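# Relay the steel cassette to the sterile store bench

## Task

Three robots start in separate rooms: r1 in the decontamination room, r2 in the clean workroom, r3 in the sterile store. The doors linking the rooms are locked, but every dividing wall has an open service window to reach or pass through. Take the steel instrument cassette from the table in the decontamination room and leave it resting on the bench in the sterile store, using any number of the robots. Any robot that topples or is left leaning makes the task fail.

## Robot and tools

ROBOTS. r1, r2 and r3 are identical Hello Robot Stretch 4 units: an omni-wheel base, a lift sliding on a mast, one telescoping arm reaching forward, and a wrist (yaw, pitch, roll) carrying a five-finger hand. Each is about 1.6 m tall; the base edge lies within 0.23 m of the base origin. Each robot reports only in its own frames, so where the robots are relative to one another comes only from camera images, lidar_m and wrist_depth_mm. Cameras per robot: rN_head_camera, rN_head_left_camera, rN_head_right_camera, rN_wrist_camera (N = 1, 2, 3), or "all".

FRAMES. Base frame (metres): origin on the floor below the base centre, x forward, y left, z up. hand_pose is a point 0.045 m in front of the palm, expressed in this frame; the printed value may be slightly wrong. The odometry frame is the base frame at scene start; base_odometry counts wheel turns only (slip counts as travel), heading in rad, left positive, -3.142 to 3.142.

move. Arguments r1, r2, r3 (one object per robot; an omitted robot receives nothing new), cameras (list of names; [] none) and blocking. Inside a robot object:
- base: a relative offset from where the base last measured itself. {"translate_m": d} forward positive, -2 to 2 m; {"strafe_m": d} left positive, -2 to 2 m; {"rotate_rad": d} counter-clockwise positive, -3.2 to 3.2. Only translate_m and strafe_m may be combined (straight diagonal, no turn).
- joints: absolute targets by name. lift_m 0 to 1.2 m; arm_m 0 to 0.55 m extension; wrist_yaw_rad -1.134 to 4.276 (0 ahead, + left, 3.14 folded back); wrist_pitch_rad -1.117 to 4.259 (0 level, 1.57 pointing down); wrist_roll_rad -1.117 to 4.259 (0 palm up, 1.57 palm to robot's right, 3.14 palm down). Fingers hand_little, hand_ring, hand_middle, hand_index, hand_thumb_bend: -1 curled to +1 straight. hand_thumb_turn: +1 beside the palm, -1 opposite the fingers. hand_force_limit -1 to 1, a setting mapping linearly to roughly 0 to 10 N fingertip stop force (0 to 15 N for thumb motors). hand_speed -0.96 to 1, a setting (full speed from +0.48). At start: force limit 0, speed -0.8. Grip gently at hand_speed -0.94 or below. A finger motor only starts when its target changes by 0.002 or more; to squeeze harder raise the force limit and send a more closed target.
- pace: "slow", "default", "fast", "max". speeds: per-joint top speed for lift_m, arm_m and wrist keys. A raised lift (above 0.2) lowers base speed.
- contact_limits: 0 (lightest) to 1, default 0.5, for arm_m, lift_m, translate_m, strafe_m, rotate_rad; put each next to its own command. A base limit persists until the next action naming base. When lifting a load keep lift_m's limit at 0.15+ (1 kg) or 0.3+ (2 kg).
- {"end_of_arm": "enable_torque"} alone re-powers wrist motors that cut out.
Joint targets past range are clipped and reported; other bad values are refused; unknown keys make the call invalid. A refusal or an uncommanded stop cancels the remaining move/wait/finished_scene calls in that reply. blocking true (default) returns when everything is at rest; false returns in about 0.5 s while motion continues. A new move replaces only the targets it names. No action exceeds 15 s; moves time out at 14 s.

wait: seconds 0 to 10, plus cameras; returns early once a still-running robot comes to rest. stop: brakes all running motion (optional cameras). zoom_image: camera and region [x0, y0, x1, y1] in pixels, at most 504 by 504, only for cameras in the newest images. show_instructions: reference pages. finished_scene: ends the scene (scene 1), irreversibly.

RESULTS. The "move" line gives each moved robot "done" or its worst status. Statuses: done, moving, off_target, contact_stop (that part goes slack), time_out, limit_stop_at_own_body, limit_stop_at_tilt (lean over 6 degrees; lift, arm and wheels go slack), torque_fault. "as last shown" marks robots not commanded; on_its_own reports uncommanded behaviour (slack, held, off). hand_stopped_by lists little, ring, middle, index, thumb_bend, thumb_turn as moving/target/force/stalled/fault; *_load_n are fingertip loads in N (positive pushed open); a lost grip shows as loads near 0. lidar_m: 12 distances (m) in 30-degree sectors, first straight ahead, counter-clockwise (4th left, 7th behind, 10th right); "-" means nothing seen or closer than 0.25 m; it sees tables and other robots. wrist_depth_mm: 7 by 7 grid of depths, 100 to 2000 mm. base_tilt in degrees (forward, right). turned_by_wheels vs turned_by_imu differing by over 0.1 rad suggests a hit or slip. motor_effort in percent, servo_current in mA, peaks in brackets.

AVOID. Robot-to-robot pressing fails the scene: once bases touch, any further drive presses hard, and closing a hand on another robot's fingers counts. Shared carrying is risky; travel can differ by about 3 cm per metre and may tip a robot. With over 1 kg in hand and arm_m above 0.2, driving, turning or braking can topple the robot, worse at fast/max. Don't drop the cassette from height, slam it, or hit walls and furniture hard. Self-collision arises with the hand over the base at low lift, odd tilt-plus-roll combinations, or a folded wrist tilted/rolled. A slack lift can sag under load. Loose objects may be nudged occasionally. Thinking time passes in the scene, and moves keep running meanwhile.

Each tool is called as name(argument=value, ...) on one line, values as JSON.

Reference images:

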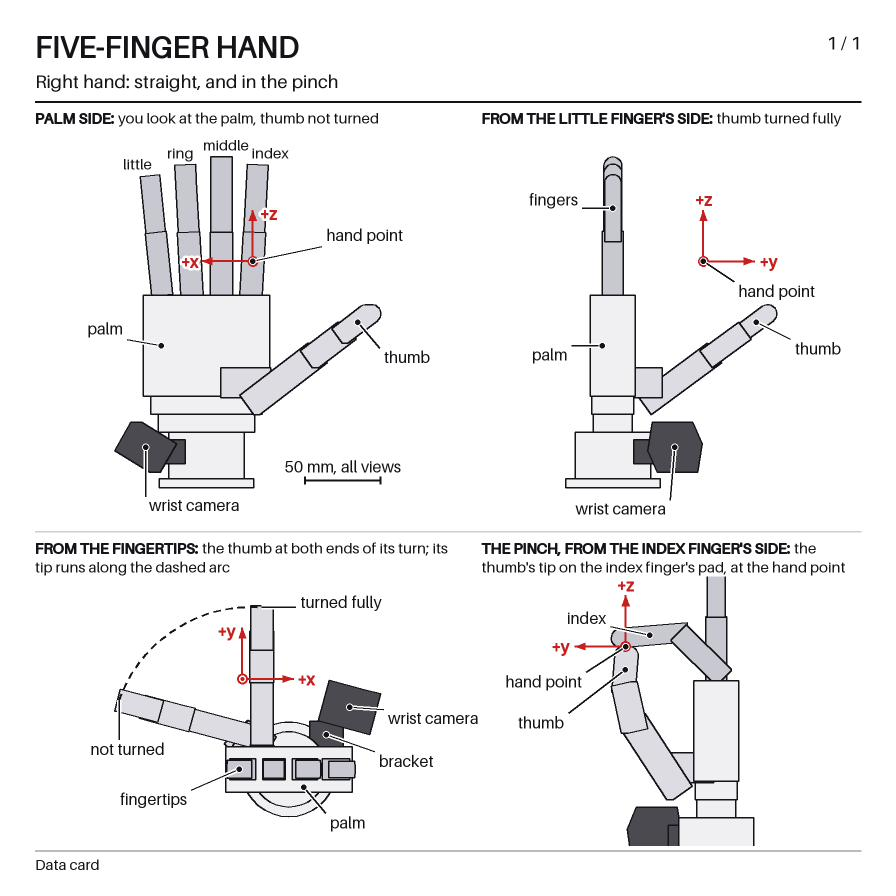

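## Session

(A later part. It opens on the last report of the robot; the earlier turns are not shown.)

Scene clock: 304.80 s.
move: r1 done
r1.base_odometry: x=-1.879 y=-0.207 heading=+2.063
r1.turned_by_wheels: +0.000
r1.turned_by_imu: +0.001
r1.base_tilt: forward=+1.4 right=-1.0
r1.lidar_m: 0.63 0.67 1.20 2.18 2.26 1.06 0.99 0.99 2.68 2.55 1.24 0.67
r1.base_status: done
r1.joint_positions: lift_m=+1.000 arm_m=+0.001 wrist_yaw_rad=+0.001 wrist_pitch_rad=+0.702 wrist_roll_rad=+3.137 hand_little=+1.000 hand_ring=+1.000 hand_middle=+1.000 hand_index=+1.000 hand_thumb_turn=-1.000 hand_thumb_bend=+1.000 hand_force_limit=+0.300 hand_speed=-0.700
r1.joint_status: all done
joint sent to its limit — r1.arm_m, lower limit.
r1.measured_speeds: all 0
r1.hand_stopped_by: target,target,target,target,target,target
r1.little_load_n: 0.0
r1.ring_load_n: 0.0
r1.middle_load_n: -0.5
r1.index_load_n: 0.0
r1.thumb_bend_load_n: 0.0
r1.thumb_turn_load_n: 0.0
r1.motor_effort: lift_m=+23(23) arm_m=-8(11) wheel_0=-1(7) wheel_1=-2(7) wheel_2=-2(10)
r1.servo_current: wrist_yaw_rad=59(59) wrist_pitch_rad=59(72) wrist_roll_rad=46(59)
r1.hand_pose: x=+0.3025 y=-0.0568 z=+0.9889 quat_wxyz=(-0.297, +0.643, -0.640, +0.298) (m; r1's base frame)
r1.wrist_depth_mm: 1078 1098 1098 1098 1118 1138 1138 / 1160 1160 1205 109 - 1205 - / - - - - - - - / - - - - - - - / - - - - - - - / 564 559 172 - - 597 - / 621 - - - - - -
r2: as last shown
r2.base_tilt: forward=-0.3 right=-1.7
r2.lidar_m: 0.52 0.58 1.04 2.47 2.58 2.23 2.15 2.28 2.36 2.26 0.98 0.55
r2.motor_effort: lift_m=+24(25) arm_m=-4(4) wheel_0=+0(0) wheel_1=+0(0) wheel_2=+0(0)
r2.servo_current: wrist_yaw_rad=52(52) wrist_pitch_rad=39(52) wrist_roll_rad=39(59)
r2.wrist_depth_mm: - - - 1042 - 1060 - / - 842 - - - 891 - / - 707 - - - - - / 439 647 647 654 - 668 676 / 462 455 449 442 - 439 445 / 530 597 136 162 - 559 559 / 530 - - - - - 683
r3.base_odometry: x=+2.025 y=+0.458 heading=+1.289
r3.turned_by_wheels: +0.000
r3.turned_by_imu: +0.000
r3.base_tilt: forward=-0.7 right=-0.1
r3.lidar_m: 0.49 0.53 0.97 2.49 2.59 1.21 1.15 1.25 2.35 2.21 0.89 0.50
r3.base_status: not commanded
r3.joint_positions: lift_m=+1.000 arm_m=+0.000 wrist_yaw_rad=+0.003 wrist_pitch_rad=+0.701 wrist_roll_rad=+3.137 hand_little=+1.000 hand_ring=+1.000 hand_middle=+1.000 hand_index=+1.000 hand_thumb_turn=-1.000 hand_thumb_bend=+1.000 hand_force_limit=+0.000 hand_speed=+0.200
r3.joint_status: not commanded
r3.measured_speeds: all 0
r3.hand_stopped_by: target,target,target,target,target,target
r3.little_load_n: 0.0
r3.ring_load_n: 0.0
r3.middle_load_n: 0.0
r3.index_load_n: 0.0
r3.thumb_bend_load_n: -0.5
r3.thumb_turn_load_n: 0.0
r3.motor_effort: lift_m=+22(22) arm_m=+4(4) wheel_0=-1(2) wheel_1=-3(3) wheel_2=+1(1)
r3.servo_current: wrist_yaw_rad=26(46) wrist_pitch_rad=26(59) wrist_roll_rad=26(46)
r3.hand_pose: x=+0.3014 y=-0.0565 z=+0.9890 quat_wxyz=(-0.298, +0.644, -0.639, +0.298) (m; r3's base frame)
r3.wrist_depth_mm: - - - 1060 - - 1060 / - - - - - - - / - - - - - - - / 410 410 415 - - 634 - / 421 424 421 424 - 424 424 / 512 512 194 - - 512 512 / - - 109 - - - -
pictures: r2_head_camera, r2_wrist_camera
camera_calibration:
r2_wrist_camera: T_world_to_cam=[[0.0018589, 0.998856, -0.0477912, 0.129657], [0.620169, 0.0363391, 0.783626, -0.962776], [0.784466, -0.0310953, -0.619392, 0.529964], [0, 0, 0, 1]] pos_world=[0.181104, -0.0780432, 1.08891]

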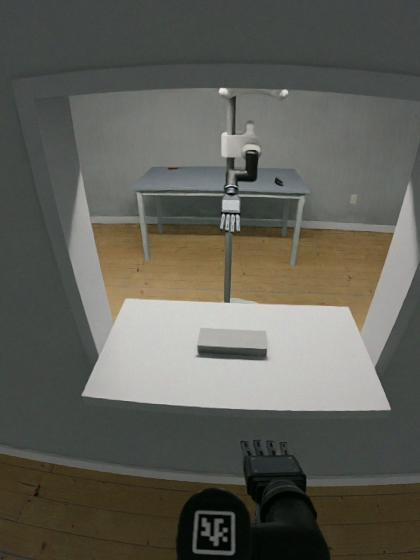

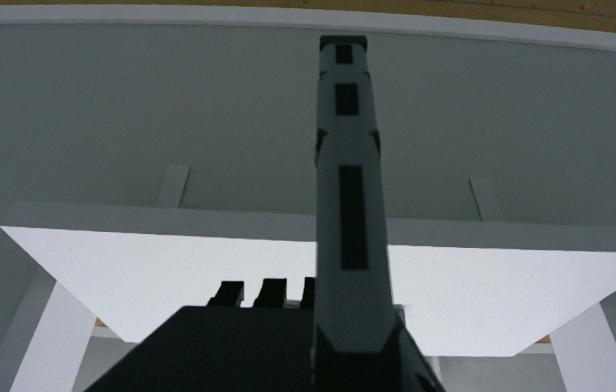

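move(r2={"base": {"rotate_rad": -0.032}})

move(r2={"base": {"translate_m": 0.1, "strafe_m": 0.044}, "joints": {"arm_m": 0.375}, "speeds": {"arm_m": 0.2}, "contact_limits": {"arm_m": 0.2}}, cameras=["r2_head_camera", "r2_wrist_camera"])

Scene clock: 322.10 s.
move: r2 done
r1, r3: as last shown
r1.base_tilt: forward=+1.3 right=-1.0
r1.lidar_m: 0.63 0.68 1.19 2.19 2.27 1.03 0.95 1.02 2.68 2.56 1.24 0.65
r1.middle_load_n: 0.0
r1.motor_effort: lift_m=+23(23) arm_m=-9(9) wheel_0=-1(1) wheel_1=-2(2) wheel_2=-2(2)
r1.servo_current: wrist_yaw_rad=26(59) wrist_pitch_rad=46(52) wrist_roll_rad=39(52)
r1.wrist_depth_mm: 1098 1098 1098 1098 1098 1118 1138 / 1182 1182 1205 109 - 1205 - / - - - - - - - / - - - - - - - / - - - - - - - / 559 559 172 - - 603 - / 621 - - - - - -
r2.base_odometry: x=-0.488 y=+0.169 heading=+2.521
r2.turned_by_wheels: -0.032
r2.turned_by_imu: -0.031
r2.base_tilt: forward=-0.3 right=-1.8
r2.lidar_m: 0.53 0.55 0.99 2.45 2.58 2.26 2.15 2.26 2.37 2.28 1.01 0.56
r2.base_status: done
r2.joint_positions: lift_m=+1.000 arm_m=+0.000 wrist_yaw_rad=+0.001 wrist_pitch_rad=+0.698 wrist_roll_rad=+3.138 hand_little=+1.000 hand_ring=+1.000 hand_middle=+1.000 hand_index=+1.000 hand_thumb_turn=-1.000 hand_thumb_bend=+1.000 hand_force_limit=+0.000 hand_speed=+0.200
r2.joint_status: not commanded
r2.measured_speeds: all 0
r2.hand_stopped_by: target,target,target,target,target,target
r2.little_load_n: -0.5
r2.ring_load_n: 0.0
r2.middle_load_n: 0.0
r2.index_load_n: 0.0
r2.thumb_bend_load_n: 0.0
r2.thumb_turn_load_n: 0.0
r2.motor_effort: lift_m=+25(25) arm_m=-4(5) wheel_0=+0(3) wheel_1=-1(4) wheel_2=+0(4)
r2.servo_current: wrist_yaw_rad=46(52) wrist_pitch_rad=39(46) wrist_roll_rad=52(52)
r2.hand_pose: x=+0.3018 y=-0.0567 z=+0.9894 quat_wxyz=(-0.298, +0.643, -0.639, +0.299) (m; r2's base frame)
r2.wrist_depth_mm: - - - 1042 - - - / - 866 - - - - - / - 759 - - - - 741 / - 661 661 661 - 661 654 / 445 455 449 442 - 436 436 / 535 585 135 162 - 559 559 / 496 - - - - - -
r3.base_tilt: forward=-0.8 right=-0.1
r3.lidar_m: 0.50 0.52 0.95 2.48 2.60 1.21 1.15 1.24 2.33 2.22 0.91 0.54
r3.thumb_bend_load_n: 0.0
r3.servo_current: wrist_yaw_rad=26(39) wrist_pitch_rad=33(59) wrist_roll_rad=33(39)
r3.wrist_depth_mm: - - - 1042 - - 1060 / - - - - - - - / - - - - - - - / 407 410 415 - - 621 - / 424 424 424 421 - 421 424 / 517 512 194 - - 508 512 / - - 109 - - - -
pictures: none

Scene clock: 324.77 s.
move: r2 done
r1, r3: as last shown
r1.base_tilt: forward=+1.4 right=-0.9
r1.lidar_m: 0.61 0.67 1.18 2.17 2.28 1.01 0.96 1.02 2.66 2.55 1.22 0.67
r1.middle_load_n: -0.5
r1.motor_effort: lift_m=+23(23) arm_m=-8(9) wheel_0=-1(1) wheel_1=-2(2) wheel_2=-2(2)
r1.servo_current: wrist_yaw_rad=46(59) wrist_pitch_rad=52(65) wrist_roll_rad=39(59)
r1.wrist_depth_mm: 1098 1098 1118 1098 1118 1118 1118 / 1160 1160 1205 109 - 1205 - / - - - - - - - / - - - - - - - / - - - - - - - / 564 559 172 - - 603 - / 627 - - - - - -
r2.base_odometry: x=-0.595 y=+0.192 heading=+2.521
r2.turned_by_wheels: +0.000
r2.turned_by_imu: +0.000
r2.base_tilt: forward=-0.2 right=-1.7
r2.lidar_m: 0.44 0.46 0.83 2.18 2.52 2.37 2.24 2.32 2.42 2.31 0.66 0.48
r2.base_status: done
r2.joint_positions: lift_m=+1.000 arm_m=+0.375 wrist_yaw_rad=+0.001 wrist_pitch_rad=+0.699 wrist_roll_rad=+3.138 hand_little=+1.000 hand_ring=+1.000 hand_middle=+1.000 hand_index=+1.000 hand_thumb_turn=-1.000 hand_thumb_bend=+1.000 hand_force_limit=+0.000 hand_speed=+0.200
r2.joint_status: all done
r2.measured_speeds: all 0
r2.hand_stopped_by: target,target,target,target,target,target
r2.little_load_n: 0.0
r2.ring_load_n: 0.0
r2.middle_load_n: 0.0
r2.index_load_n: 0.0
r2.thumb_bend_load_n: 0.0
r2.thumb_turn_load_n: 0.0
r2.motor_effort: lift_m=+24(25) arm_m=+8(16) wheel_0=+0(3) wheel_1=-1(7) wheel_2=+1(8)
r2.servo_current: wrist_yaw_rad=46(52) wrist_pitch_rad=46(52) wrist_roll_rad=46(72)
r2.contact_limits: arm_m 0.2
r2.hand_pose: x=+0.6765 y=-0.0567 z=+0.9894 quat_wxyz=(-0.298, +0.642, -0.639, +0.299) (m; r2's base frame)
r2.wrist_depth_mm: 229 235 195 190 191 191 192 / 262 262 223 221 213 216 251 / 307 303 301 301 - 293 289 / 368 362 359 355 - 345 345 / - - - - - - - / - - 136 162 - - - / - - - - - - -
r3.base_tilt: forward=-0.7 right=-0.2
r3.lidar_m: 0.49 0.54 0.96 2.48 2.58 1.20 1.15 1.24 2.35 2.23 0.90 0.53
r3.servo_current: wrist_yaw_rad=20(59) wrist_pitch_rad=39(59) wrist_roll_rad=33(46)
r3.wrist_depth_mm: - - - 1060 - - 1042 / - - - - - - - / - - - - - - - / 404 410 415 - - 621 - / 427 424 424 424 - 424 424 / 512 512 194 - - 512 512 / - - 110 - - - -
pictures: r2_head_camera, r2_wrist_camera
camera_calibration:
r2_wrist_camera: T_world_to_cam=[[0.00198628, 0.998856, -0.0477768, 0.128875], [0.620343, 0.036242, 0.783493, -1.19505], [0.784328, -0.0311943, -0.619562, 0.236357], [0, 0, 0, 1]] pos_world=[0.555703, -0.0780432, 1.08891]

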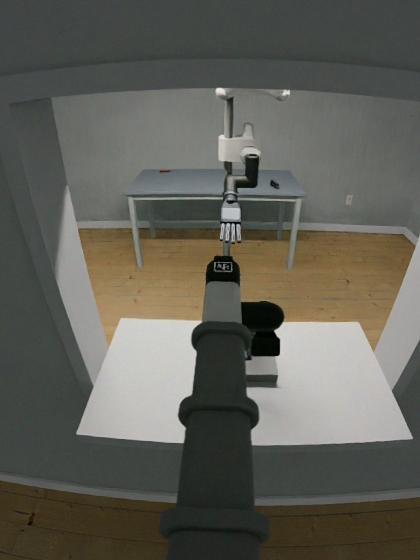

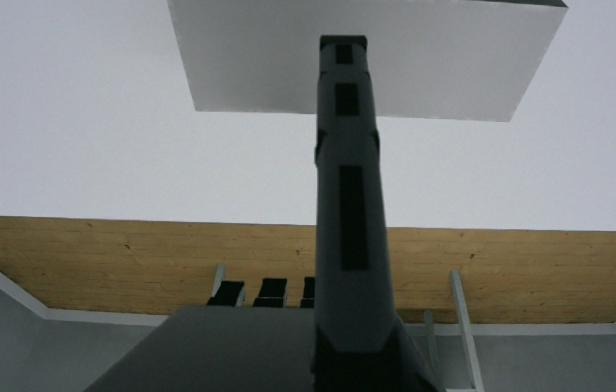

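move(r2={"joints": {"arm_m": 0.3655}, "speeds": {"arm_m": 0.1}})

move(r2={"joints": {"lift_m": 0.903}, "speeds": {"lift_m": 0.1}, "contact_limits": {"lift_m": 0.0}}, cameras=["r2_wrist_camera", "r1_head_camera"])

zoom_image(camera="r1_head_camera", region=[100, 220, 300, 420])

Scene clock: 361.23 s.
move: r2 done
r1, r3: as last shown
r1.base_tilt: forward=+1.4 right=-1.0
r1.lidar_m: 0.63 0.65 1.19 2.17 2.28 1.03 0.96 1.01 2.65 2.56 1.23 0.68
r1.middle_load_n: 0.0
r1.motor_effort: lift_m=+23(23) arm_m=-9(9) wheel_0=-1(1) wheel_1=-2(2) wheel_2=-2(2)
r1.servo_current: wrist_yaw_rad=33(52) wrist_pitch_rad=59(72) wrist_roll_rad=46(52)
r1.wrist_depth_mm: 1078 1098 1118 1078 1118 1138 1138 / 1160 1182 1205 109 - 1205 - / - - - - - - - / - - - - - - - / - - - - - - - / 559 559 172 - - 603 - / 621 - - - - - -
r2.base_odometry: x=-0.595 y=+0.192 heading=+2.521
r2.turned_by_wheels: +0.000
r2.turned_by_imu: +0.001
r2.base_tilt: forward=-0.3 right=-1.7
r2.lidar_m: 0.44 0.46 0.86 2.18 2.54 2.34 2.25 2.35 2.41 2.31 0.67 0.47
r2.base_status: not commanded
r2.joint_positions: lift_m=+1.000 arm_m=+0.366 wrist_yaw_rad=+0.001 wrist_pitch_rad=+0.699 wrist_roll_rad=+3.138 hand_little=+1.000 hand_ring=+1.000 hand_middle=+1.000 hand_index=+1.000 hand_thumb_turn=-1.000 hand_thumb_bend=+1.000 hand_force_limit=+0.000 hand_speed=+0.200
r2.joint_status: all done
r2.measured_speeds: all 0
r2.hand_stopped_by: target,target,target,target,target,target
r2.little_load_n: 0.0
r2.ring_load_n: 0.0
r2.middle_load_n: 0.0
r2.index_load_n: 0.0
r2.thumb_bend_load_n: 0.0
r2.thumb_turn_load_n: 0.5
r2.motor_effort: lift_m=+24(25) arm_m=-8(14) wheel_0=+0(1) wheel_1=-1(1) wheel_2=+0(1)
r2.servo_current: wrist_yaw_rad=39(59) wrist_pitch_rad=52(52) wrist_roll_rad=52(59)
r2.hand_pose: x=+0.6675 y=-0.0567 z=+0.9894 quat_wxyz=(-0.298, +0.642, -0.639, +0.299) (m; r2's base frame)
r2.wrist_depth_mm: 228 234 195 191 192 191 193 / 262 262 224 221 213 215 256 / 306 303 303 301 - 293 290 / 366 364 359 355 - 345 343 / - - - - - - - / - - 136 162 - - - / - - - - - - -
r3.base_tilt: forward=-0.9 right=-0.3
r3.lidar_m: 0.48 0.54 0.95 2.49 2.58 1.20 1.15 1.23 2.34 2.22 0.91 0.52
r3.index_load_n: -0.5
r3.motor_effort: lift_m=+22(22) arm_m=+4(4) wheel_0=+0(1) wheel_1=-3(3) wheel_2=+1(1)
r3.servo_current: wrist_yaw_rad=46(46) wrist_pitch_rad=39(52) wrist_roll_rad=39(46)
r3.wrist_depth_mm: - - - 1042 - - 1078 / - - - - - - - / - - - - - - - / 404 413 415 - - 627 - / 424 424 421 421 - 421 421 / 512 508 195 - - 508 512 / - - 109 - - - -
pictures: none

Scene clock: 362.83 s.
move: r2 done
r1, r3: as last shown
r1.turned_by_imu: +0.000
r1.base_tilt: forward=+1.4 right=-1.1
r1.lidar_m: 0.64 0.67 1.18 2.16 2.25 1.05 0.97 0.99 2.67 2.55 1.22 0.66
r1.motor_effort: lift_m=+23(23) arm_m=-8(9) wheel_0=-1(1) wheel_1=-2(2) wheel_2=-2(2)
r1.servo_current: wrist_yaw_rad=33(59) wrist_pitch_rad=46(65) wrist_roll_rad=46(52)
r1.wrist_depth_mm: 1078 1098 1118 1098 1118 1138 1138 / 1160 1182 1229 109 - 1205 - / - - - - - - - / - - - - - - - / - - - - - - - / 559 559 172 - - 603 - / 627 - - - - - -
r2.base_odometry: x=-0.595 y=+0.192 heading=+2.521
r2.turned_by_wheels: +0.000
r2.turned_by_imu: +0.000
r2.base_tilt: forward=-0.3 right=-1.8
r2.lidar_m: 0.44 0.47 0.82 2.19 2.55 2.36 2.25 2.36 2.41 2.30 0.70 0.45
r2.base_status: not commanded
r2.joint_positions: lift_m=+0.903 arm_m=+0.366 wrist_yaw_rad=+0.001 wrist_pitch_rad=+0.699 wrist_roll_rad=+3.138 hand_little=+1.000 hand_ring=+1.000 hand_middle=+1.000 hand_index=+1.000 hand_thumb_turn=-1.000 hand_thumb_bend=+1.000 hand_force_limit=+0.000 hand_speed=+0.200
r2.joint_status: all done
r2.measured_speeds: all 0
r2.hand_stopped_by: target,target,target,target,target,target
r2.little_load_n: 0.0
r2.ring_load_n: 0.0
r2.middle_load_n: 0.0
r2.index_load_n: 0.0
r2.thumb_bend_load_n: 0.0
r2.thumb_turn_load_n: 0.0
r2.motor_effort: lift_m=+18(23) arm_m=-8(8) wheel_0=-1(1) wheel_1=-1(1) wheel_2=+1(1)
r2.servo_current: wrist_yaw_rad=46(52) wrist_pitch_rad=33(52) wrist_roll_rad=46(59)
r2.contact_limits: lift_m 0
r2.hand_pose: x=+0.6675 y=-0.0567 z=+0.8929 quat_wxyz=(-0.298, +0.642, -0.639, +0.299) (m; r2's base frame)
r2.wrist_depth_mm: 132 129 132 128 127 128 - / 148 144 140 140 140 143 142 / 173 135 132 135 133 131 - / 208 191 151 150 - 147 145 / 259 255 187 184 - 180 179 / - 334 136 162 - 312 312 / - - - - - - -
r3.base_tilt: forward=-0.9 right=-0.2
r3.lidar_m: 0.50 0.53 0.93 2.48 2.60 1.20 1.16 1.24 2.34 2.22 0.89 0.52
r3.index_load_n: 0.0
r3.motor_effort: lift_m=+22(22) arm_m=+4(4) wheel_0=-1(1) wheel_1=-3(3) wheel_2=+1(1)
r3.servo_current: wrist_yaw_rad=26(59) wrist_pitch_rad=52(52) wrist_roll_rad=33(52)
r3.wrist_depth_mm: - - - 1042 - - 1060 / - - - - - - - / - - - - - - - / 410 410 415 - - 627 - / 427 424 424 418 - 421 424 / 512 512 194 - - 512 512 / - - 110 - - - -
pictures: r1_head_camera, r2_wrist_camera
camera_calibration:
r2_wrist_camera: T_world_to_cam=[[0.00198628, 0.998856, -0.0477768, 0.124282], [0.620343, 0.036242, 0.783493, -1.11392], [0.784328, -0.0311943, -0.619562, 0.18355], [0, 0, 0, 1]] pos_world=[0.546803, -0.0780432, 0.992408]

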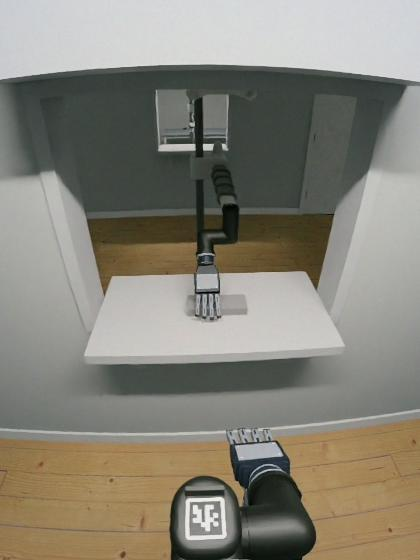

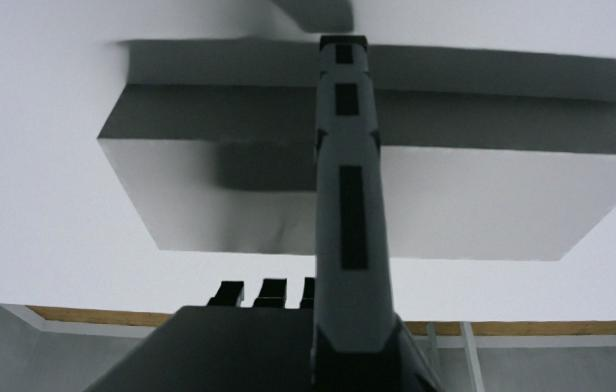

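Scaled by 2.520 from the camera's 420x560 image, which has a finer 1200x1600 frame.

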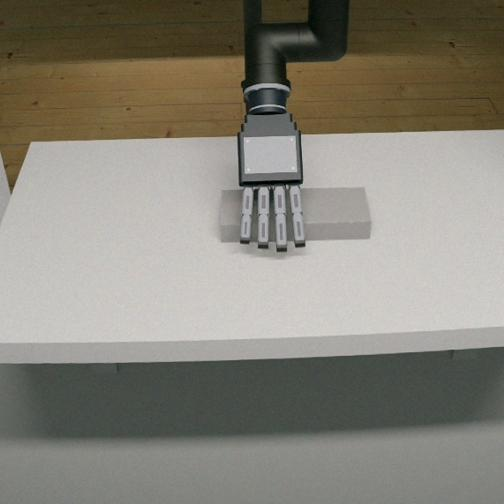

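move(r2={"joints": {"arm_m": 0.378, "hand_force_limit": -0.6, "hand_speed": -0.88}, "speeds": {"arm_m": 0.05}, "contact_limits": {"arm_m": 0.1}})

move(r2={"joints": {"hand_index": 0.1, "hand_middle": 0.1, "hand_ring": 0.1, "hand_little": 0.1}}, cameras=["r2_wrist_camera"])

Scene clock: 368.77 s.
move: r2 done
r1, r3: as last shown
r1.turned_by_imu: +0.001
r1.base_tilt: forward=+1.5 right=-1.2
r1.lidar_m: 0.62 0.67 1.20 2.18 2.30 1.04 0.98 1.02 2.67 2.55 1.23 0.67
r1.servo_current: wrist_yaw_rad=46(52) wrist_pitch_rad=59(59) wrist_roll_rad=46(46)
r1.wrist_depth_mm: 1078 1098 1118 1098 1098 1138 1138 / 1160 1160 1182 109 - 1205 - / - - - - - - - / - - - - - - - / - - - - - - - / 559 564 172 - - 603 - / 621 - - - - - -
r2.base_odometry: x=-0.595 y=+0.192 heading=+2.521
r2.turned_by_wheels: +0.000
r2.turned_by_imu: +0.001
r2.base_tilt: forward=-0.2 right=-1.8
r2.lidar_m: 0.43 0.45 0.86 2.19 2.55 2.35 2.24 2.34 2.40 2.31 0.66 0.47
r2.base_status: not commanded
r2.joint_positions: lift_m=+0.903 arm_m=+0.378 wrist_yaw_rad=+0.001 wrist_pitch_rad=+0.699 wrist_roll_rad=+3.138 hand_little=+1.000 hand_ring=+1.000 hand_middle=+1.000 hand_index=+1.000 hand_thumb_turn=-1.000 hand_thumb_bend=+1.000 hand_force_limit=-0.600 hand_speed=-0.880
r2.joint_status: all done
r2.measured_speeds: all 0
r2.hand_stopped_by: target,target,target,target,target,target
r2.little_load_n: 0.0
r2.ring_load_n: 0.0
r2.middle_load_n: -0.5
r2.index_load_n: 0.0
r2.thumb_bend_load_n: 0.0
r2.thumb_turn_load_n: 0.0
r2.motor_effort: lift_m=+19(19) arm_m=+8(12) wheel_0=+0(1) wheel_1=-1(1) wheel_2=+0(1)
r2.servo_current: wrist_yaw_rad=52(52) wrist_pitch_rad=39(46) wrist_roll_rad=52(52)
r2.contact_limits: arm_m 0.1; lift_m 0
r2.hand_pose: x=+0.6795 y=-0.0567 z=+0.8929 quat_wxyz=(-0.298, +0.642, -0.639, +0.299) (m; r2's base frame)
r2.wrist_depth_mm: 132 129 132 125 127 128 - / 148 128 128 128 129 130 - / 173 132 127 126 124 123 - / 209 191 151 150 - 146 145 / 259 256 250 247 - 241 239 / - - 135 163 - 312 - / - - - - - - -
r3.base_tilt: forward=-0.8 right=-0.1
r3.lidar_m: 0.50 0.54 0.95 2.48 2.60 1.21 1.17 1.23 2.34 2.24 0.90 0.52
r3.motor_effort: lift_m=+21(22) arm_m=+4(4) wheel_0=-1(1) wheel_1=-3(3) wheel_2=+1(1)
r3.servo_current: wrist_yaw_rad=46(52) wrist_pitch_rad=46(46) wrist_roll_rad=39(39)
r3.wrist_depth_mm: - - - 1078 - - 1060 / - - - - - - - / - - - - - - - / 404 410 413 - - 627 - / 424 421 424 418 - 421 424 / 512 512 193 - - 504 512 / - - 109 - - - -
pictures: none

Scene clock: 371.67 s.
move: r2 off_target
r1, r3: as last shown
r1.base_tilt: forward=+1.4 right=-1.0
r1.lidar_m: 0.64 0.67 1.19 2.17 2.28 1.05 0.98 1.01 2.67 2.52 1.23 0.69
r1.little_load_n: 0.5
r1.motor_effort: lift_m=+23(23) arm_m=-8(9) wheel_0=-1(2) wheel_1=-2(2) wheel_2=-2(2)
r1.servo_current: wrist_yaw_rad=39(72) wrist_pitch_rad=65(72) wrist_roll_rad=52(52)
r1.wrist_depth_mm: 1078 1098 1118 1098 1098 1138 1118 / 1160 1182 1205 109 - 1205 - / - - - - - - - / - - - - - - - / - - - - - - - / 559 559 172 - - 609 - / 627 - - - - - -
r2.base_odometry: x=-0.595 y=+0.192 heading=+2.521
r2.turned_by_wheels: +0.000
r2.turned_by_imu: +0.001
r2.base_tilt: forward=-0.3 right=-1.8
r2.lidar_m: 0.44 0.47 0.86 2.21 2.54 2.35 2.25 2.36 2.41 2.30 0.66 0.47
r2.base_status: not commanded
r2.joint_positions: lift_m=+0.903 arm_m=+0.378 wrist_yaw_rad=+0.001 wrist_pitch_rad=+0.699 wrist_roll_rad=+3.138 hand_little=+0.210 hand_ring=+0.243 hand_middle=+0.422 hand_index=+0.266 hand_thumb_turn=-1.000 hand_thumb_bend=+1.000 hand_force_limit=-0.600 hand_speed=-0.880
r2.joint_status: hand_little off_target (ended at +0.210, target +0.100); hand_ring off_target (ended at +0.243, target +0.100); hand_middle off_target (ended at +0.422, target +0.100); hand_index off_target (ended at +0.266, target +0.100)
r2.measured_speeds: all 0
r2.hand_stopped_by: force,force,force,force,target,target
r2.little_load_n: 3.0
r2.ring_load_n: 1.0
r2.middle_load_n: 1.5
r2.index_load_n: 1.5
r2.thumb_bend_load_n: 0.5
r2.thumb_turn_load_n: 2.5
r2.motor_effort: lift_m=+18(19) arm_m=+7(8) wheel_0=-1(1) wheel_1=-1(1) wheel_2=+1(1)
r2.servo_current: wrist_yaw_rad=46(52) wrist_pitch_rad=46(52) wrist_roll_rad=52(65)
r2.contact_limits: arm_m 0.1; lift_m 0
r2.hand_pose: x=+0.6795 y=-0.0567 z=+0.8929 quat_wxyz=(-0.298, +0.642, -0.639, +0.299) (m; r2's base frame)
r2.wrist_depth_mm: 130 130 133 129 128 127 - / 145 122 123 119 128 125 - / 175 134 128 128 126 124 - / 211 200 154 152 - 148 147 / 264 258 176 175 - 243 243 / - - 135 155 - 317 317 / - - - - - - -
r3.base_tilt: forward=-0.7 right=-0.1
r3.lidar_m: 0.49 0.53 0.96 2.48 2.60 1.22 1.16 1.25 2.33 2.22 0.92 0.53
r3.motor_effort: lift_m=+22(22) arm_m=+4(4) wheel_0=-1(2) wheel_1=-3(3) wheel_2=+1(1)
r3.servo_current: wrist_yaw_rad=33(46) wrist_pitch_rad=39(65) wrist_roll_rad=39(52)
r3.wrist_depth_mm: - - - 1060 - - 1060 / - - - - - - - / - - - - - - - / 407 410 415 - - 634 - / 424 421 424 424 - 421 424 / 517 508 194 - - 508 508 / - - 110 - - - -
pictures: r2_wrist_camera
camera_calibration:
r2_wrist_camera: T_world_to_cam=[[0.00198628, 0.998856, -0.0477768, 0.124258], [0.620343, 0.036242, 0.783493, -1.1213], [0.784328, -0.0311943, -0.619562, 0.174217], [0, 0, 0, 1]] pos_world=[0.558703, -0.0780432, 0.992408]

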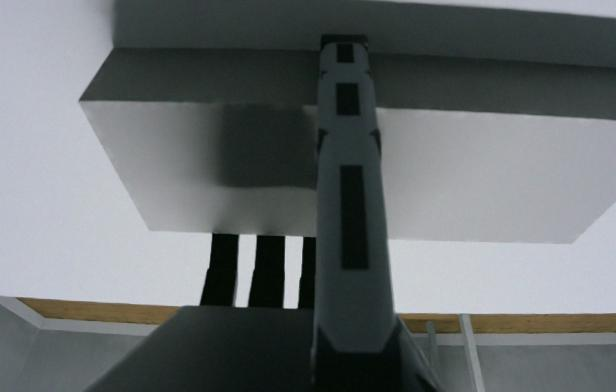

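Same as r1. Tighten and lift.

move(r2={"joints": {"hand_force_limit": 0.35, "hand_index": -0.2, "hand_middle": -0.1, "hand_ring": 0.0, "hand_thumb_bend": 0.3}})

move(r2={"joints": {"lift_m": 0.94}, "speeds": {"lift_m": 0.05}, "contact_limits": {"lift_m": 0.4}}, cameras=["r2_wrist_camera"])

Scene clock: 377.03 s.
move: r2 off_target
r1, r3: as last shown
r1.turned_by_imu: +0.002
r1.base_tilt: forward=+1.5 right=-1.0
r1.lidar_m: 0.64 0.69 1.21 2.17 2.28 1.05 0.96 1.03 2.67 2.54 1.23 0.69
r1.little_load_n: 0.0
r1.motor_effort: lift_m=+23(23) arm_m=-8(9) wheel_0=-1(1) wheel_1=-2(2) wheel_2=-2(2)
r1.servo_current: wrist_yaw_rad=33(72) wrist_pitch_rad=52(78) wrist_roll_rad=39(52)
r1.wrist_depth_mm: 1078 1078 1118 1118 1098 1138 1138 / 1160 1160 1205 108 - 1205 - / - - - - - - - / - - - - - - - / - - - - - - - / 564 559 172 - - 603 - / 627 - - - - - -
r2.base_odometry: x=-0.595 y=+0.192 heading=+2.521
r2.turned_by_wheels: +0.000
r2.turned_by_imu: +0.001
r2.base_tilt: forward=-0.3 right=-1.8
r2.lidar_m: 0.44 0.48 0.82 2.16 2.54 2.34 2.24 2.37 2.42 2.31 0.66 0.48
r2.base_status: not commanded
r2.joint_positions: lift_m=+0.903 arm_m=+0.378 wrist_yaw_rad=+0.001 wrist_pitch_rad=+0.699 wrist_roll_rad=+3.138 hand_little=+0.210 hand_ring=+0.225 hand_middle=+0.246 hand_index=+0.247 hand_thumb_turn=-1.000 hand_thumb_bend=+0.986 hand_force_limit=+0.350 hand_speed=-0.880
r2.joint_status: hand_ring off_target (ended at +0.225, target +0.000); hand_middle off_target (ended at +0.246, target -0.100); hand_index off_target (ended at +0.247, target -0.200); hand_thumb_bend off_target (ended at +0.986, target +0.300); the others done
r2.measured_speeds: all 0
r2.hand_stopped_by: force,force,force,force,force,target
r2.little_load_n: 0.5
r2.ring_load_n: 8.0
r2.middle_load_n: 7.0
r2.index_load_n: 8.5
r2.thumb_bend_load_n: 9.5
r2.thumb_turn_load_n: 3.0
r2.motor_effort: lift_m=+19(19) arm_m=+7(7) wheel_0=+0(1) wheel_1=-1(1) wheel_2=+1(1)
r2.servo_current: wrist_yaw_rad=46(59) wrist_pitch_rad=46(52) wrist_roll_rad=52(65)
r2.contact_limits: arm_m 0.1; lift_m 0
r2.hand_pose: x=+0.6795 y=-0.0567 z=+0.8929 quat_wxyz=(-0.298, +0.642, -0.639, +0.299) (m; r2's base frame)
r2.wrist_depth_mm: 135 131 134 130 129 128 - / 146 122 122 119 124 124 - / 176 133 128 128 126 125 - / 213 202 154 152 - 149 154 / 268 263 175 173 - 249 246 / - - 135 155 - 304 324 / - - - - - - -
r3.base_tilt: forward=-0.7 right=-0.2
r3.lidar_m: 0.49 0.53 0.94 2.47 2.60 1.22 1.16 1.25 2.33 2.24 0.93 0.51
r3.servo_current: wrist_yaw_rad=33(52) wrist_pitch_rad=26(59) wrist_roll_rad=39(52)
r3.wrist_depth_mm: - - - 1060 - - 1078 / - - - - - - - / - - - - - - - / 407 413 413 - - 627 - / 424 424 421 421 - 421 424 / 512 508 194 - - 512 508 / - - 110 - - - -
pictures: none

Scene clock: 378.23 s.
move: r2 done
r1.base_odometry: x=-1.879 y=-0.207 heading=+2.063
r1.turned_by_wheels: +0.000
r1.turned_by_imu: +0.000
r1.base_tilt: forward=+1.3 right=-1.0
r1.lidar_m: 0.63 0.65 1.20 2.19 2.27 1.04 0.98 1.01 2.68 2.55 1.22 0.69
r1.base_status: not commanded
r1.joint_positions: lift_m=+1.000 arm_m=+0.001 wrist_yaw_rad=+0.001 wrist_pitch_rad=+0.702 wrist_roll_rad=+3.137 hand_little=+1.000 hand_ring=+1.000 hand_middle=+1.000 hand_index=+1.000 hand_thumb_turn=-1.000 hand_thumb_bend=+1.000 hand_force_limit=+0.300 hand_speed=-0.700
r1.joint_status: not commanded
r1.measured_speeds: all 0
r1.hand_stopped_by: target,target,target,target,target,target
r1.little_load_n: 0.0
r1.ring_load_n: 0.0
r1.middle_load_n: 0.0
r1.index_load_n: 0.0
r1.thumb_bend_load_n: 0.0
r1.thumb_turn_load_n: 0.5
r1.motor_effort: lift_m=+23(23) arm_m=-8(9) wheel_0=-1(1) wheel_1=-2(2) wheel_2=-2(2)
r1.servo_current: wrist_yaw_rad=33(52) wrist_pitch_rad=39(65) wrist_roll_rad=46(52)
r1.hand_pose: x=+0.3025 y=-0.0568 z=+0.9889 quat_wxyz=(-0.297, +0.643, -0.640, +0.298) (m; r1's base frame)
r1.wrist_depth_mm: 1078 1098 1118 1098 1098 1138 1138 / 1160 1182 1205 109 - 1205 - / - - - - - - - / - - - - - - - / - - - - - - - / 559 564 172 - - 597 - / 621 - - - - - -
r2.base_odometry: x=-0.595 y=+0.192 heading=+2.521
r2.turned_by_wheels: +0.000
r2.turned_by_imu: +0.000
r2.base_tilt: forward=-0.2 right=-1.8
r2.lidar_m: 0.44 0.47 0.85 2.17 2.55 2.38 2.24 2.35 2.40 2.31 0.64 0.46
r2.base_status: not commanded
r2.joint_positions: lift_m=+0.940 arm_m=+0.378 wrist_yaw_rad=+0.001 wrist_pitch_rad=+0.700 wrist_roll_rad=+3.138 hand_little=+0.210 hand_ring=+0.225 hand_middle=+0.246 hand_index=+0.247 hand_thumb_turn=-1.000 hand_thumb_bend=+0.986 hand_force_limit=+0.350 hand_speed=-0.880
r2.joint_status: all done
r2.measured_speeds: all 0
r2.hand_stopped_by: force,force,force,force,force,target
r2.little_load_n: 1.0
r2.ring_load_n: 4.0
r2.middle_load_n: 0.0
r2.index_load_n: 4.0
r2.thumb_bend_load_n: 8.0
r2.thumb_turn_load_n: 3.0
r2.motor_effort: lift_m=+26(30) arm_m=+7(7) wheel_0=+0(1) wheel_1=-1(1) wheel_2=+0(1)
r2.servo_current: wrist_yaw_rad=39(52) wrist_pitch_rad=39(46) wrist_roll_rad=46(65)
r2.contact_limits: arm_m 0.1; lift_m 0.4
r2.hand_pose: x=+0.6793 y=-0.0567 z=+0.9291 quat_wxyz=(-0.298, +0.643, -0.640, +0.299) (m; r2's base frame)
r2.wrist_depth_mm: 169 165 169 160 155 143 - / 189 125 122 120 125 127 - / 222 114 119 126 135 149 162 / 265 148 145 155 - 186 248 / 330 325 175 175 - 306 304 / - - 135 155 - - - / - - - - - - -
r3.base_odometry: x=+2.025 y=+0.458 heading=+1.289
r3.turned_by_wheels: +0.000
r3.turned_by_imu: +0.000
r3.base_tilt: forward=-0.8 right=+0.0
r3.lidar_m: 0.49 0.53 0.96 2.49 2.59 1.21 1.14 1.25 2.34 2.23 0.92 0.54
r3.base_status: not commanded
r3.joint_positions: lift_m=+1.000 arm_m=+0.000 wrist_yaw_rad=+0.003 wrist_pitch_rad=+0.701 wrist_roll_rad=+3.137 hand_little=+1.000 hand_ring=+1.000 hand_middle=+1.000 hand_index=+1.000 hand_thumb_turn=-1.000 hand_thumb_bend=+1.000 hand_force_limit=+0.000 hand_speed=+0.200
r3.joint_status: not commanded
r3.measured_speeds: all 0
r3.hand_stopped_by: target,target,target,target,target,target
r3.little_load_n: 0.0
r3.ring_load_n: 0.0
r3.middle_load_n: 0.0
r3.index_load_n: 0.0
r3.thumb_bend_load_n: 0.0
r3.thumb_turn_load_n: 0.0
r3.motor_effort: lift_m=+22(22) arm_m=+4(4) wheel_0=-1(1) wheel_1=-3(3) wheel_2=+1(1)
r3.servo_current: wrist_yaw_rad=33(46) wrist_pitch_rad=39(52) wrist_roll_rad=39(46)
r3.hand_pose: x=+0.3014 y=-0.0565 z=+0.9890 quat_wxyz=(-0.298, +0.644, -0.639, +0.298) (m; r3's base frame)
r3.wrist_depth_mm: - - - 1042 - - 1060 / - - - - - - - / - - - - - - - / 410 413 415 - - 621 - / 427 424 421 424 - 421 424 / 512 508 194 - - 508 508 / - - 109 - - - -
pictures: r2_wrist_camera
camera_calibration:
r2_wrist_camera: T_world_to_cam=[[0.00194261, 0.998856, -0.0477797, 0.126025], [0.621065, 0.0362427, 0.78292, -1.14964], [0.783756, -0.0311952, -0.620284, 0.197834], [0, 0, 0, 1]] pos_world=[0.558701, -0.0780432, 1.02881]

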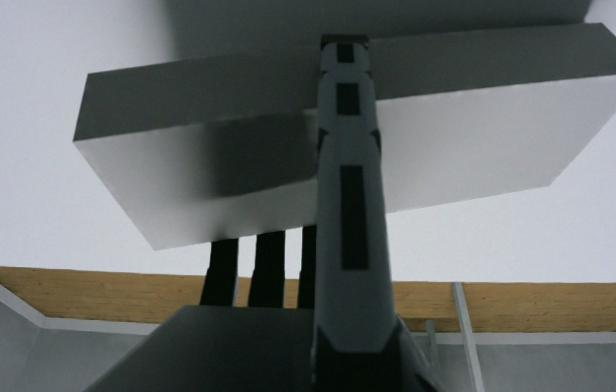

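move(r2={"joints": {"lift_m": 0.904}, "speeds": {"lift_m": 0.03}, "contact_limits": {"lift_m": 0.2}}, cameras=["r2_wrist_camera"])

Scene clock: 388.20 s.
move: r2 done
r1, r3: as last shown
r1.turned_by_imu: +0.001
r1.lidar_m: 0.62 0.68 1.21 2.17 2.28 1.02 0.98 1.01 2.65 2.55 1.20 0.67
r1.thumb_turn_load_n: 0.0
r1.motor_effort: lift_m=+23(23) arm_m=-8(9) wheel_0=-1(2) wheel_1=-2(2) wheel_2=-2(2)
r1.servo_current: wrist_yaw_rad=46(65) wrist_pitch_rad=65(72) wrist_roll_rad=46(52)
r1.wrist_depth_mm: 1098 1098 1118 1098 1098 1138 1118 / 1182 1160 1205 109 - 1205 - / - - - - - - - / - - - - - - - / - - - - - - - / 559 564 172 - - 603 - / 621 - - - - - -
r2.base_odometry: x=-0.595 y=+0.192 heading=+2.521
r2.turned_by_wheels: +0.000
r2.turned_by_imu: +0.001
r2.base_tilt: forward=-0.3 right=-1.7
r2.lidar_m: 0.43 0.45 0.84 2.17 2.52 2.33 2.23 2.35 2.42 2.29 0.67 0.47
r2.base_status: not commanded
r2.joint_positions: lift_m=+0.905 arm_m=+0.378 wrist_yaw_rad=+0.001 wrist_pitch_rad=+0.700 wrist_roll_rad=+3.138 hand_little=+0.210 hand_ring=+0.224 hand_middle=+0.246 hand_index=+0.247 hand_thumb_turn=-1.000 hand_thumb_bend=+0.986 hand_force_limit=+0.350 hand_speed=-0.880
r2.joint_status: all done
r2.measured_speeds: all 0
r2.hand_stopped_by: force,force,force,force,force,target
r2.little_load_n: 0.5
r2.ring_load_n: 5.0
r2.middle_load_n: 2.5
r2.index_load_n: 4.0
r2.thumb_bend_load_n: 9.5
r2.thumb_turn_load_n: 2.0
r2.motor_effort: lift_m=+15(24) arm_m=+7(7) wheel_0=-1(1) wheel_1=-1(1) wheel_2=+0(1)
r2.servo_current: wrist_yaw_rad=46(59) wrist_pitch_rad=39(46) wrist_roll_rad=46(65)
r2.contact_limits: arm_m 0.1; lift_m 0.2
r2.hand_pose: x=+0.6793 y=-0.0567 z=+0.8940 quat_wxyz=(-0.298, +0.643, -0.640, +0.299) (m; r2's base frame)
r2.wrist_depth_mm: 135 132 132 129 131 130 - / 147 122 122 118 123 124 - / 176 134 130 125 128 127 - / 211 202 156 155 - 153 158 / 263 260 177 175 - 253 252 / - - 136 155 - 312 - / - - - - - - -
r3.base_tilt: forward=-0.9 right=-0.2
r3.lidar_m: 0.49 0.54 0.94 2.48 2.61 1.19 1.14 1.25 2.34 2.21 0.91 0.53
r3.motor_effort: lift_m=+22(22) arm_m=+4(4) wheel_0=-1(2) wheel_1=-3(3) wheel_2=+1(1)
r3.servo_current: wrist_yaw_rad=26(46) wrist_pitch_rad=52(59) wrist_roll_rad=39(46)
r3.wrist_depth_mm: - - - 1042 - - 1060 / - - - - - - - / - - - - - - - / 407 410 415 - - 621 - / 421 421 424 421 - 421 424 / 512 512 194 - - 508 512 / - - 109 - - - -
pictures: r2_wrist_camera
camera_calibration:
r2_wrist_camera: T_world_to_cam=[[0.00206742, 0.998863, -0.0476237, 0.124123], [0.621065, 0.036043, 0.78293, -1.12218], [0.783756, -0.0311961, -0.620285, 0.176062], [0, 0, 0, 1]] pos_world=[0.5587, -0.0780428, 0.993707]

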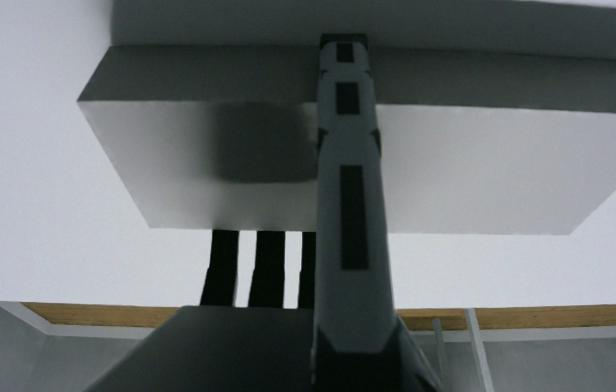

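move(r2={"joints": {"hand_speed": -0.7, "hand_index": 1.0, "hand_middle": 1.0, "hand_ring": 1.0, "hand_little": 1.0, "hand_thumb_bend": 1.0}})

move(r2={"joints": {"arm_m": 0.368}, "speeds": {"arm_m": 0.05}})

move(r2={"base": {"strafe_m": 0.022}, "pace": "slow"}, cameras=["r2_wrist_camera"])

Scene clock: 392.80 s.
move: r2 done
r1, r3: as last shown
r1.base_tilt: forward=+1.4 right=-1.1
r1.lidar_m: 0.63 0.68 1.21 2.18 2.28 1.04 0.96 1.00 2.68 2.54 1.20 0.69
r1.middle_load_n: -0.5
r1.motor_effort: lift_m=+23(23) arm_m=-9(9) wheel_0=-1(1) wheel_1=-2(2) wheel_2=-2(2)
r1.servo_current: wrist_yaw_rad=26(59) wrist_pitch_rad=59(65) wrist_roll_rad=46(52)
r1.wrist_depth_mm: 1078 1098 1118 1098 1098 1138 1118 / 1138 1160 1205 109 - 1205 - / - - - - - - - / - - - - - - - / - - - - - - - / 564 564 172 - - 603 - / 627 - - - - - -
r2.base_odometry: x=-0.595 y=+0.192 heading=+2.521
r2.turned_by_wheels: +0.000
r2.turned_by_imu: +0.001
r2.base_tilt: forward=-0.2 right=-1.8
r2.lidar_m: 0.44 0.45 0.83 2.19 2.53 2.35 2.24 2.34 2.40 2.31 0.67 0.45
r2.base_status: not commanded
r2.joint_positions: lift_m=+0.904 arm_m=+0.378 wrist_yaw_rad=+0.001 wrist_pitch_rad=+0.700 wrist_roll_rad=+3.138 hand_little=+1.000 hand_ring=+1.000 hand_middle=+1.000 hand_index=+1.000 hand_thumb_turn=-1.000 hand_thumb_bend=+1.000 hand_force_limit=+0.350 hand_speed=-0.700
r2.joint_status: all done
r2.measured_speeds: all 0
r2.hand_stopped_by: target,target,target,target,target,target
r2.little_load_n: 0.0
r2.ring_load_n: 0.0
r2.middle_load_n: 0.0
r2.index_load_n: 0.5
r2.thumb_bend_load_n: 0.0
r2.thumb_turn_load_n: 0.0
r2.motor_effort: lift_m=+18(18) arm_m=+7(7) wheel_0=-1(1) wheel_1=+0(1) wheel_2=-1(1)
r2.servo_current: wrist_yaw_rad=52(52) wrist_pitch_rad=46(46) wrist_roll_rad=52(72)
r2.contact_limits: arm_m 0.1; lift_m 0.2
r2.hand_pose: x=+0.6793 y=-0.0567 z=+0.8938 quat_wxyz=(-0.298, +0.642, -0.640, +0.299) (m; r2's base frame)
r2.wrist_depth_mm: 132 129 133 129 129 128 - / 147 124 125 121 130 126 - / 172 132 128 127 126 126 - / 206 165 152 151 - 150 155 / 256 253 250 248 - 245 246 / - 330 135 162 - 320 322 / - - - - - - -
r3.base_tilt: forward=-0.7 right=-0.1
r3.lidar_m: 0.50 0.53 0.95 2.48 2.60 1.21 1.15 1.25 2.34 2.22 0.91 0.52
r3.thumb_bend_load_n: 0.5
r3.motor_effort: lift_m=+22(22) arm_m=+4(4) wheel_0=-1(1) wheel_1=-3(3) wheel_2=+1(1)
r3.servo_current: wrist_yaw_rad=20(39) wrist_pitch_rad=26(59) wrist_roll_rad=33(52)
r3.wrist_depth_mm: - - - 1060 - - 1060 / - - - - - - - / - - - - - - - / 404 410 418 - - 627 - / 427 424 424 421 - 424 424 / 517 512 194 - - 508 512 / - - 109 - - - -
pictures: none

Scene clock: 393.40 s.
move: r2 done
r1, r3: as last shown
r1.turned_by_imu: +0.000
r1.base_tilt: forward=+1.3 right=-0.9
r1.lidar_m: 0.65 0.64 1.22 2.17 2.28 1.00 0.98 1.01 2.65 2.56 1.24 0.67
r1.middle_load_n: 0.0
r1.servo_current: wrist_yaw_rad=39(52) wrist_pitch_rad=59(72) wrist_roll_rad=39(52)
r1.wrist_depth_mm: 1078 1098 1118 1118 1098 1138 1138 / 1160 1160 1182 109 - 1205 - / - - - - - - - / - - - - - - - / - - - - - - - / 564 564 172 - - 603 - / 627 - - - - - -
r2.base_odometry: x=-0.595 y=+0.192 heading=+2.521
r2.turned_by_wheels: +0.000
r2.turned_by_imu: +0.000
r2.base_tilt: forward=-0.3 right=-1.8
r2.lidar_m: 0.44 0.48 0.85 2.17 2.54 2.33 2.25 2.36 2.42 2.30 0.65 0.47
r2.base_status: not commanded
r2.joint_positions: lift_m=+0.904 arm_m=+0.368 wrist_yaw_rad=+0.001 wrist_pitch_rad=+0.700 wrist_roll_rad=+3.138 hand_little=+1.000 hand_ring=+1.000 hand_middle=+1.000 hand_index=+1.000 hand_thumb_turn=-1.000 hand_thumb_bend=+1.000 hand_force_limit=+0.350 hand_speed=-0.700
r2.joint_status: all done
r2.measured_speeds: all 0
r2.hand_stopped_by: target,target,target,target,target,target
r2.little_load_n: 0.0
r2.ring_load_n: 0.0
r2.middle_load_n: 0.0
r2.index_load_n: 0.0
r2.thumb_bend_load_n: 0.0
r2.thumb_turn_load_n: 0.0
r2.motor_effort: lift_m=+18(18) arm_m=-8(12) wheel_0=+0(1) wheel_1=+0(1) wheel_2=+0(1)
r2.servo_current: wrist_yaw_rad=39(52) wrist_pitch_rad=46(52) wrist_roll_rad=59(59)
r2.contact_limits: lift_m 0.2
r2.hand_pose: x=+0.6698 y=-0.0567 z=+0.8938 quat_wxyz=(-0.298, +0.642, -0.640, +0.299) (m; r2's base frame)
r2.wrist_depth_mm: 132 129 133 129 129 128 - / 147 139 139 135 137 138 139 / 172 128 128 128 129 129 129 / 206 165 152 151 - 150 155 / 255 253 250 249 - 246 245 / 340 329 136 162 - 320 324 / - - - - - - -
r3.lidar_m: 0.49 0.54 0.97 2.48 2.59 1.20 1.15 1.24 2.33 2.22 0.90 0.53
r3.thumb_bend_load_n: 0.0
r3.motor_effort: lift_m=+22(22) arm_m=+4(4) wheel_0=-1(2) wheel_1=-3(3) wheel_2=+1(1)
r3.servo_current: wrist_yaw_rad=26(39) wrist_pitch_rad=39(59) wrist_roll_rad=33(46)
r3.wrist_depth_mm: - - - 1060 - - 1078 / - - - - - - - / - - - - - - - / 407 413 413 - - 621 - / 424 424 427 421 - 421 421 / 512 508 194 - - 508 508 / - - 110 - - - -
pictures: none

Scene clock: 394.57 s.
move: r2 done
r1, r3: as last shown
r1.base_tilt: forward=+1.4 right=-1.0
r1.lidar_m: 0.63 0.68 1.21 2.18 2.25 1.03 0.97 1.03 2.66 2.56 1.23 0.66
r1.motor_effort: lift_m=+23(23) arm_m=-8(9) wheel_0=-1(1) wheel_1=-2(2) wheel_2=-2(2)
r1.servo_current: wrist_yaw_rad=26(65) wrist_pitch_rad=52(59) wrist_roll_rad=39(52)
r1.wrist_depth_mm: 1060 1098 1118 1098 1098 1138 1138 / 1160 1160 1205 109 - 1182 - / - - - - - - - / - - - - - - - / - - - - - - - / 559 559 172 - - 603 - / 621 - - - - - -
r2.base_odometry: x=-0.608 y=+0.174 heading=+2.521
r2.turned_by_wheels: +0.000
r2.turned_by_imu: +0.000
r2.base_tilt: forward=-0.2 right=-1.8
r2.lidar_m: 0.43 0.48 0.84 2.16 2.51 2.35 2.24 2.34 2.43 2.32 0.65 0.47
r2.base_status: done
r2.joint_positions: lift_m=+0.904 arm_m=+0.368 wrist_yaw_rad=+0.001 wrist_pitch_rad=+0.700 wrist_roll_rad=+3.138 hand_little=+1.000 hand_ring=+1.000 hand_middle=+1.000 hand_index=+1.000 hand_thumb_turn=-1.000 hand_thumb_bend=+1.000 hand_force_limit=+0.350 hand_speed=-0.700
r2.joint_status: not commanded
r2.measured_speeds: all 0
r2.hand_stopped_by: target,target,target,target,target,target
r2.little_load_n: 0.0
r2.ring_load_n: 0.0
r2.middle_load_n: 0.0
r2.index_load_n: 0.0
r2.thumb_bend_load_n: 0.0
r2.thumb_turn_load_n: 0.0
r2.motor_effort: lift_m=+18(18) arm_m=-7(8) wheel_0=+0(5) wheel_1=+1(8) wheel_2=+0(2)
r2.servo_current: wrist_yaw_rad=46(52) wrist_pitch_rad=39(52) wrist_roll_rad=46(59)
r2.contact_limits: lift_m 0.2
r2.hand_pose: x=+0.6698 y=-0.0567 z=+0.8938 quat_wxyz=(-0.298, +0.642, -0.640, +0.299) (m; r2's base frame)
r2.wrist_depth_mm: 132 129 133 129 129 128 - / 143 136 140 136 138 139 140 / 133 128 128 128 130 130 129 / 205 153 152 151 - 150 - / 256 253 250 249 - 184 246 / 338 329 135 162 - 320 322 / - - - - - - -
r3.base_tilt: forward=-0.8 right=-0.2
r3.lidar_m: 0.49 0.53 0.96 2.47 2.59 1.19 1.16 1.23 2.34 2.23 0.93 0.52
r3.servo_current: wrist_yaw_rad=20(46) wrist_pitch_rad=39(59) wrist_roll_rad=39(46)
r3.wrist_depth_mm: - - - 1042 - - 1060 / - - - - - - - / - - - - - - - / 407 410 413 - - 627 - / 427 424 421 421 - 421 421 / 512 508 193 - - 512 512 / - - 109 - - - -
pictures: r2_wrist_camera
camera_calibration:
r2_wrist_camera: T_world_to_cam=[[0.00234827, 0.998864, -0.0475923, 0.123843], [0.621071, 0.035844, 0.782934, -1.11607], [0.783751, -0.0313967, -0.620281, 0.183309], [0, 0, 0, 1]] pos_world=[0.5492, -0.0779428, 0.993407]

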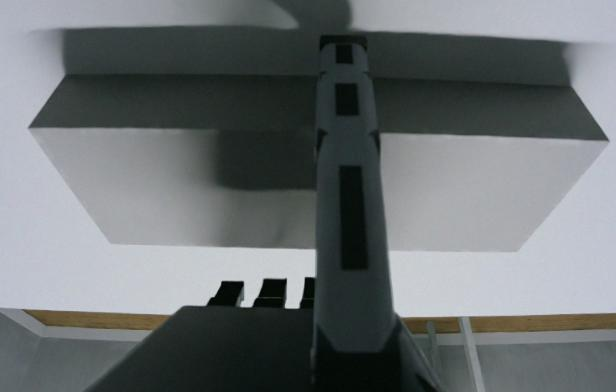

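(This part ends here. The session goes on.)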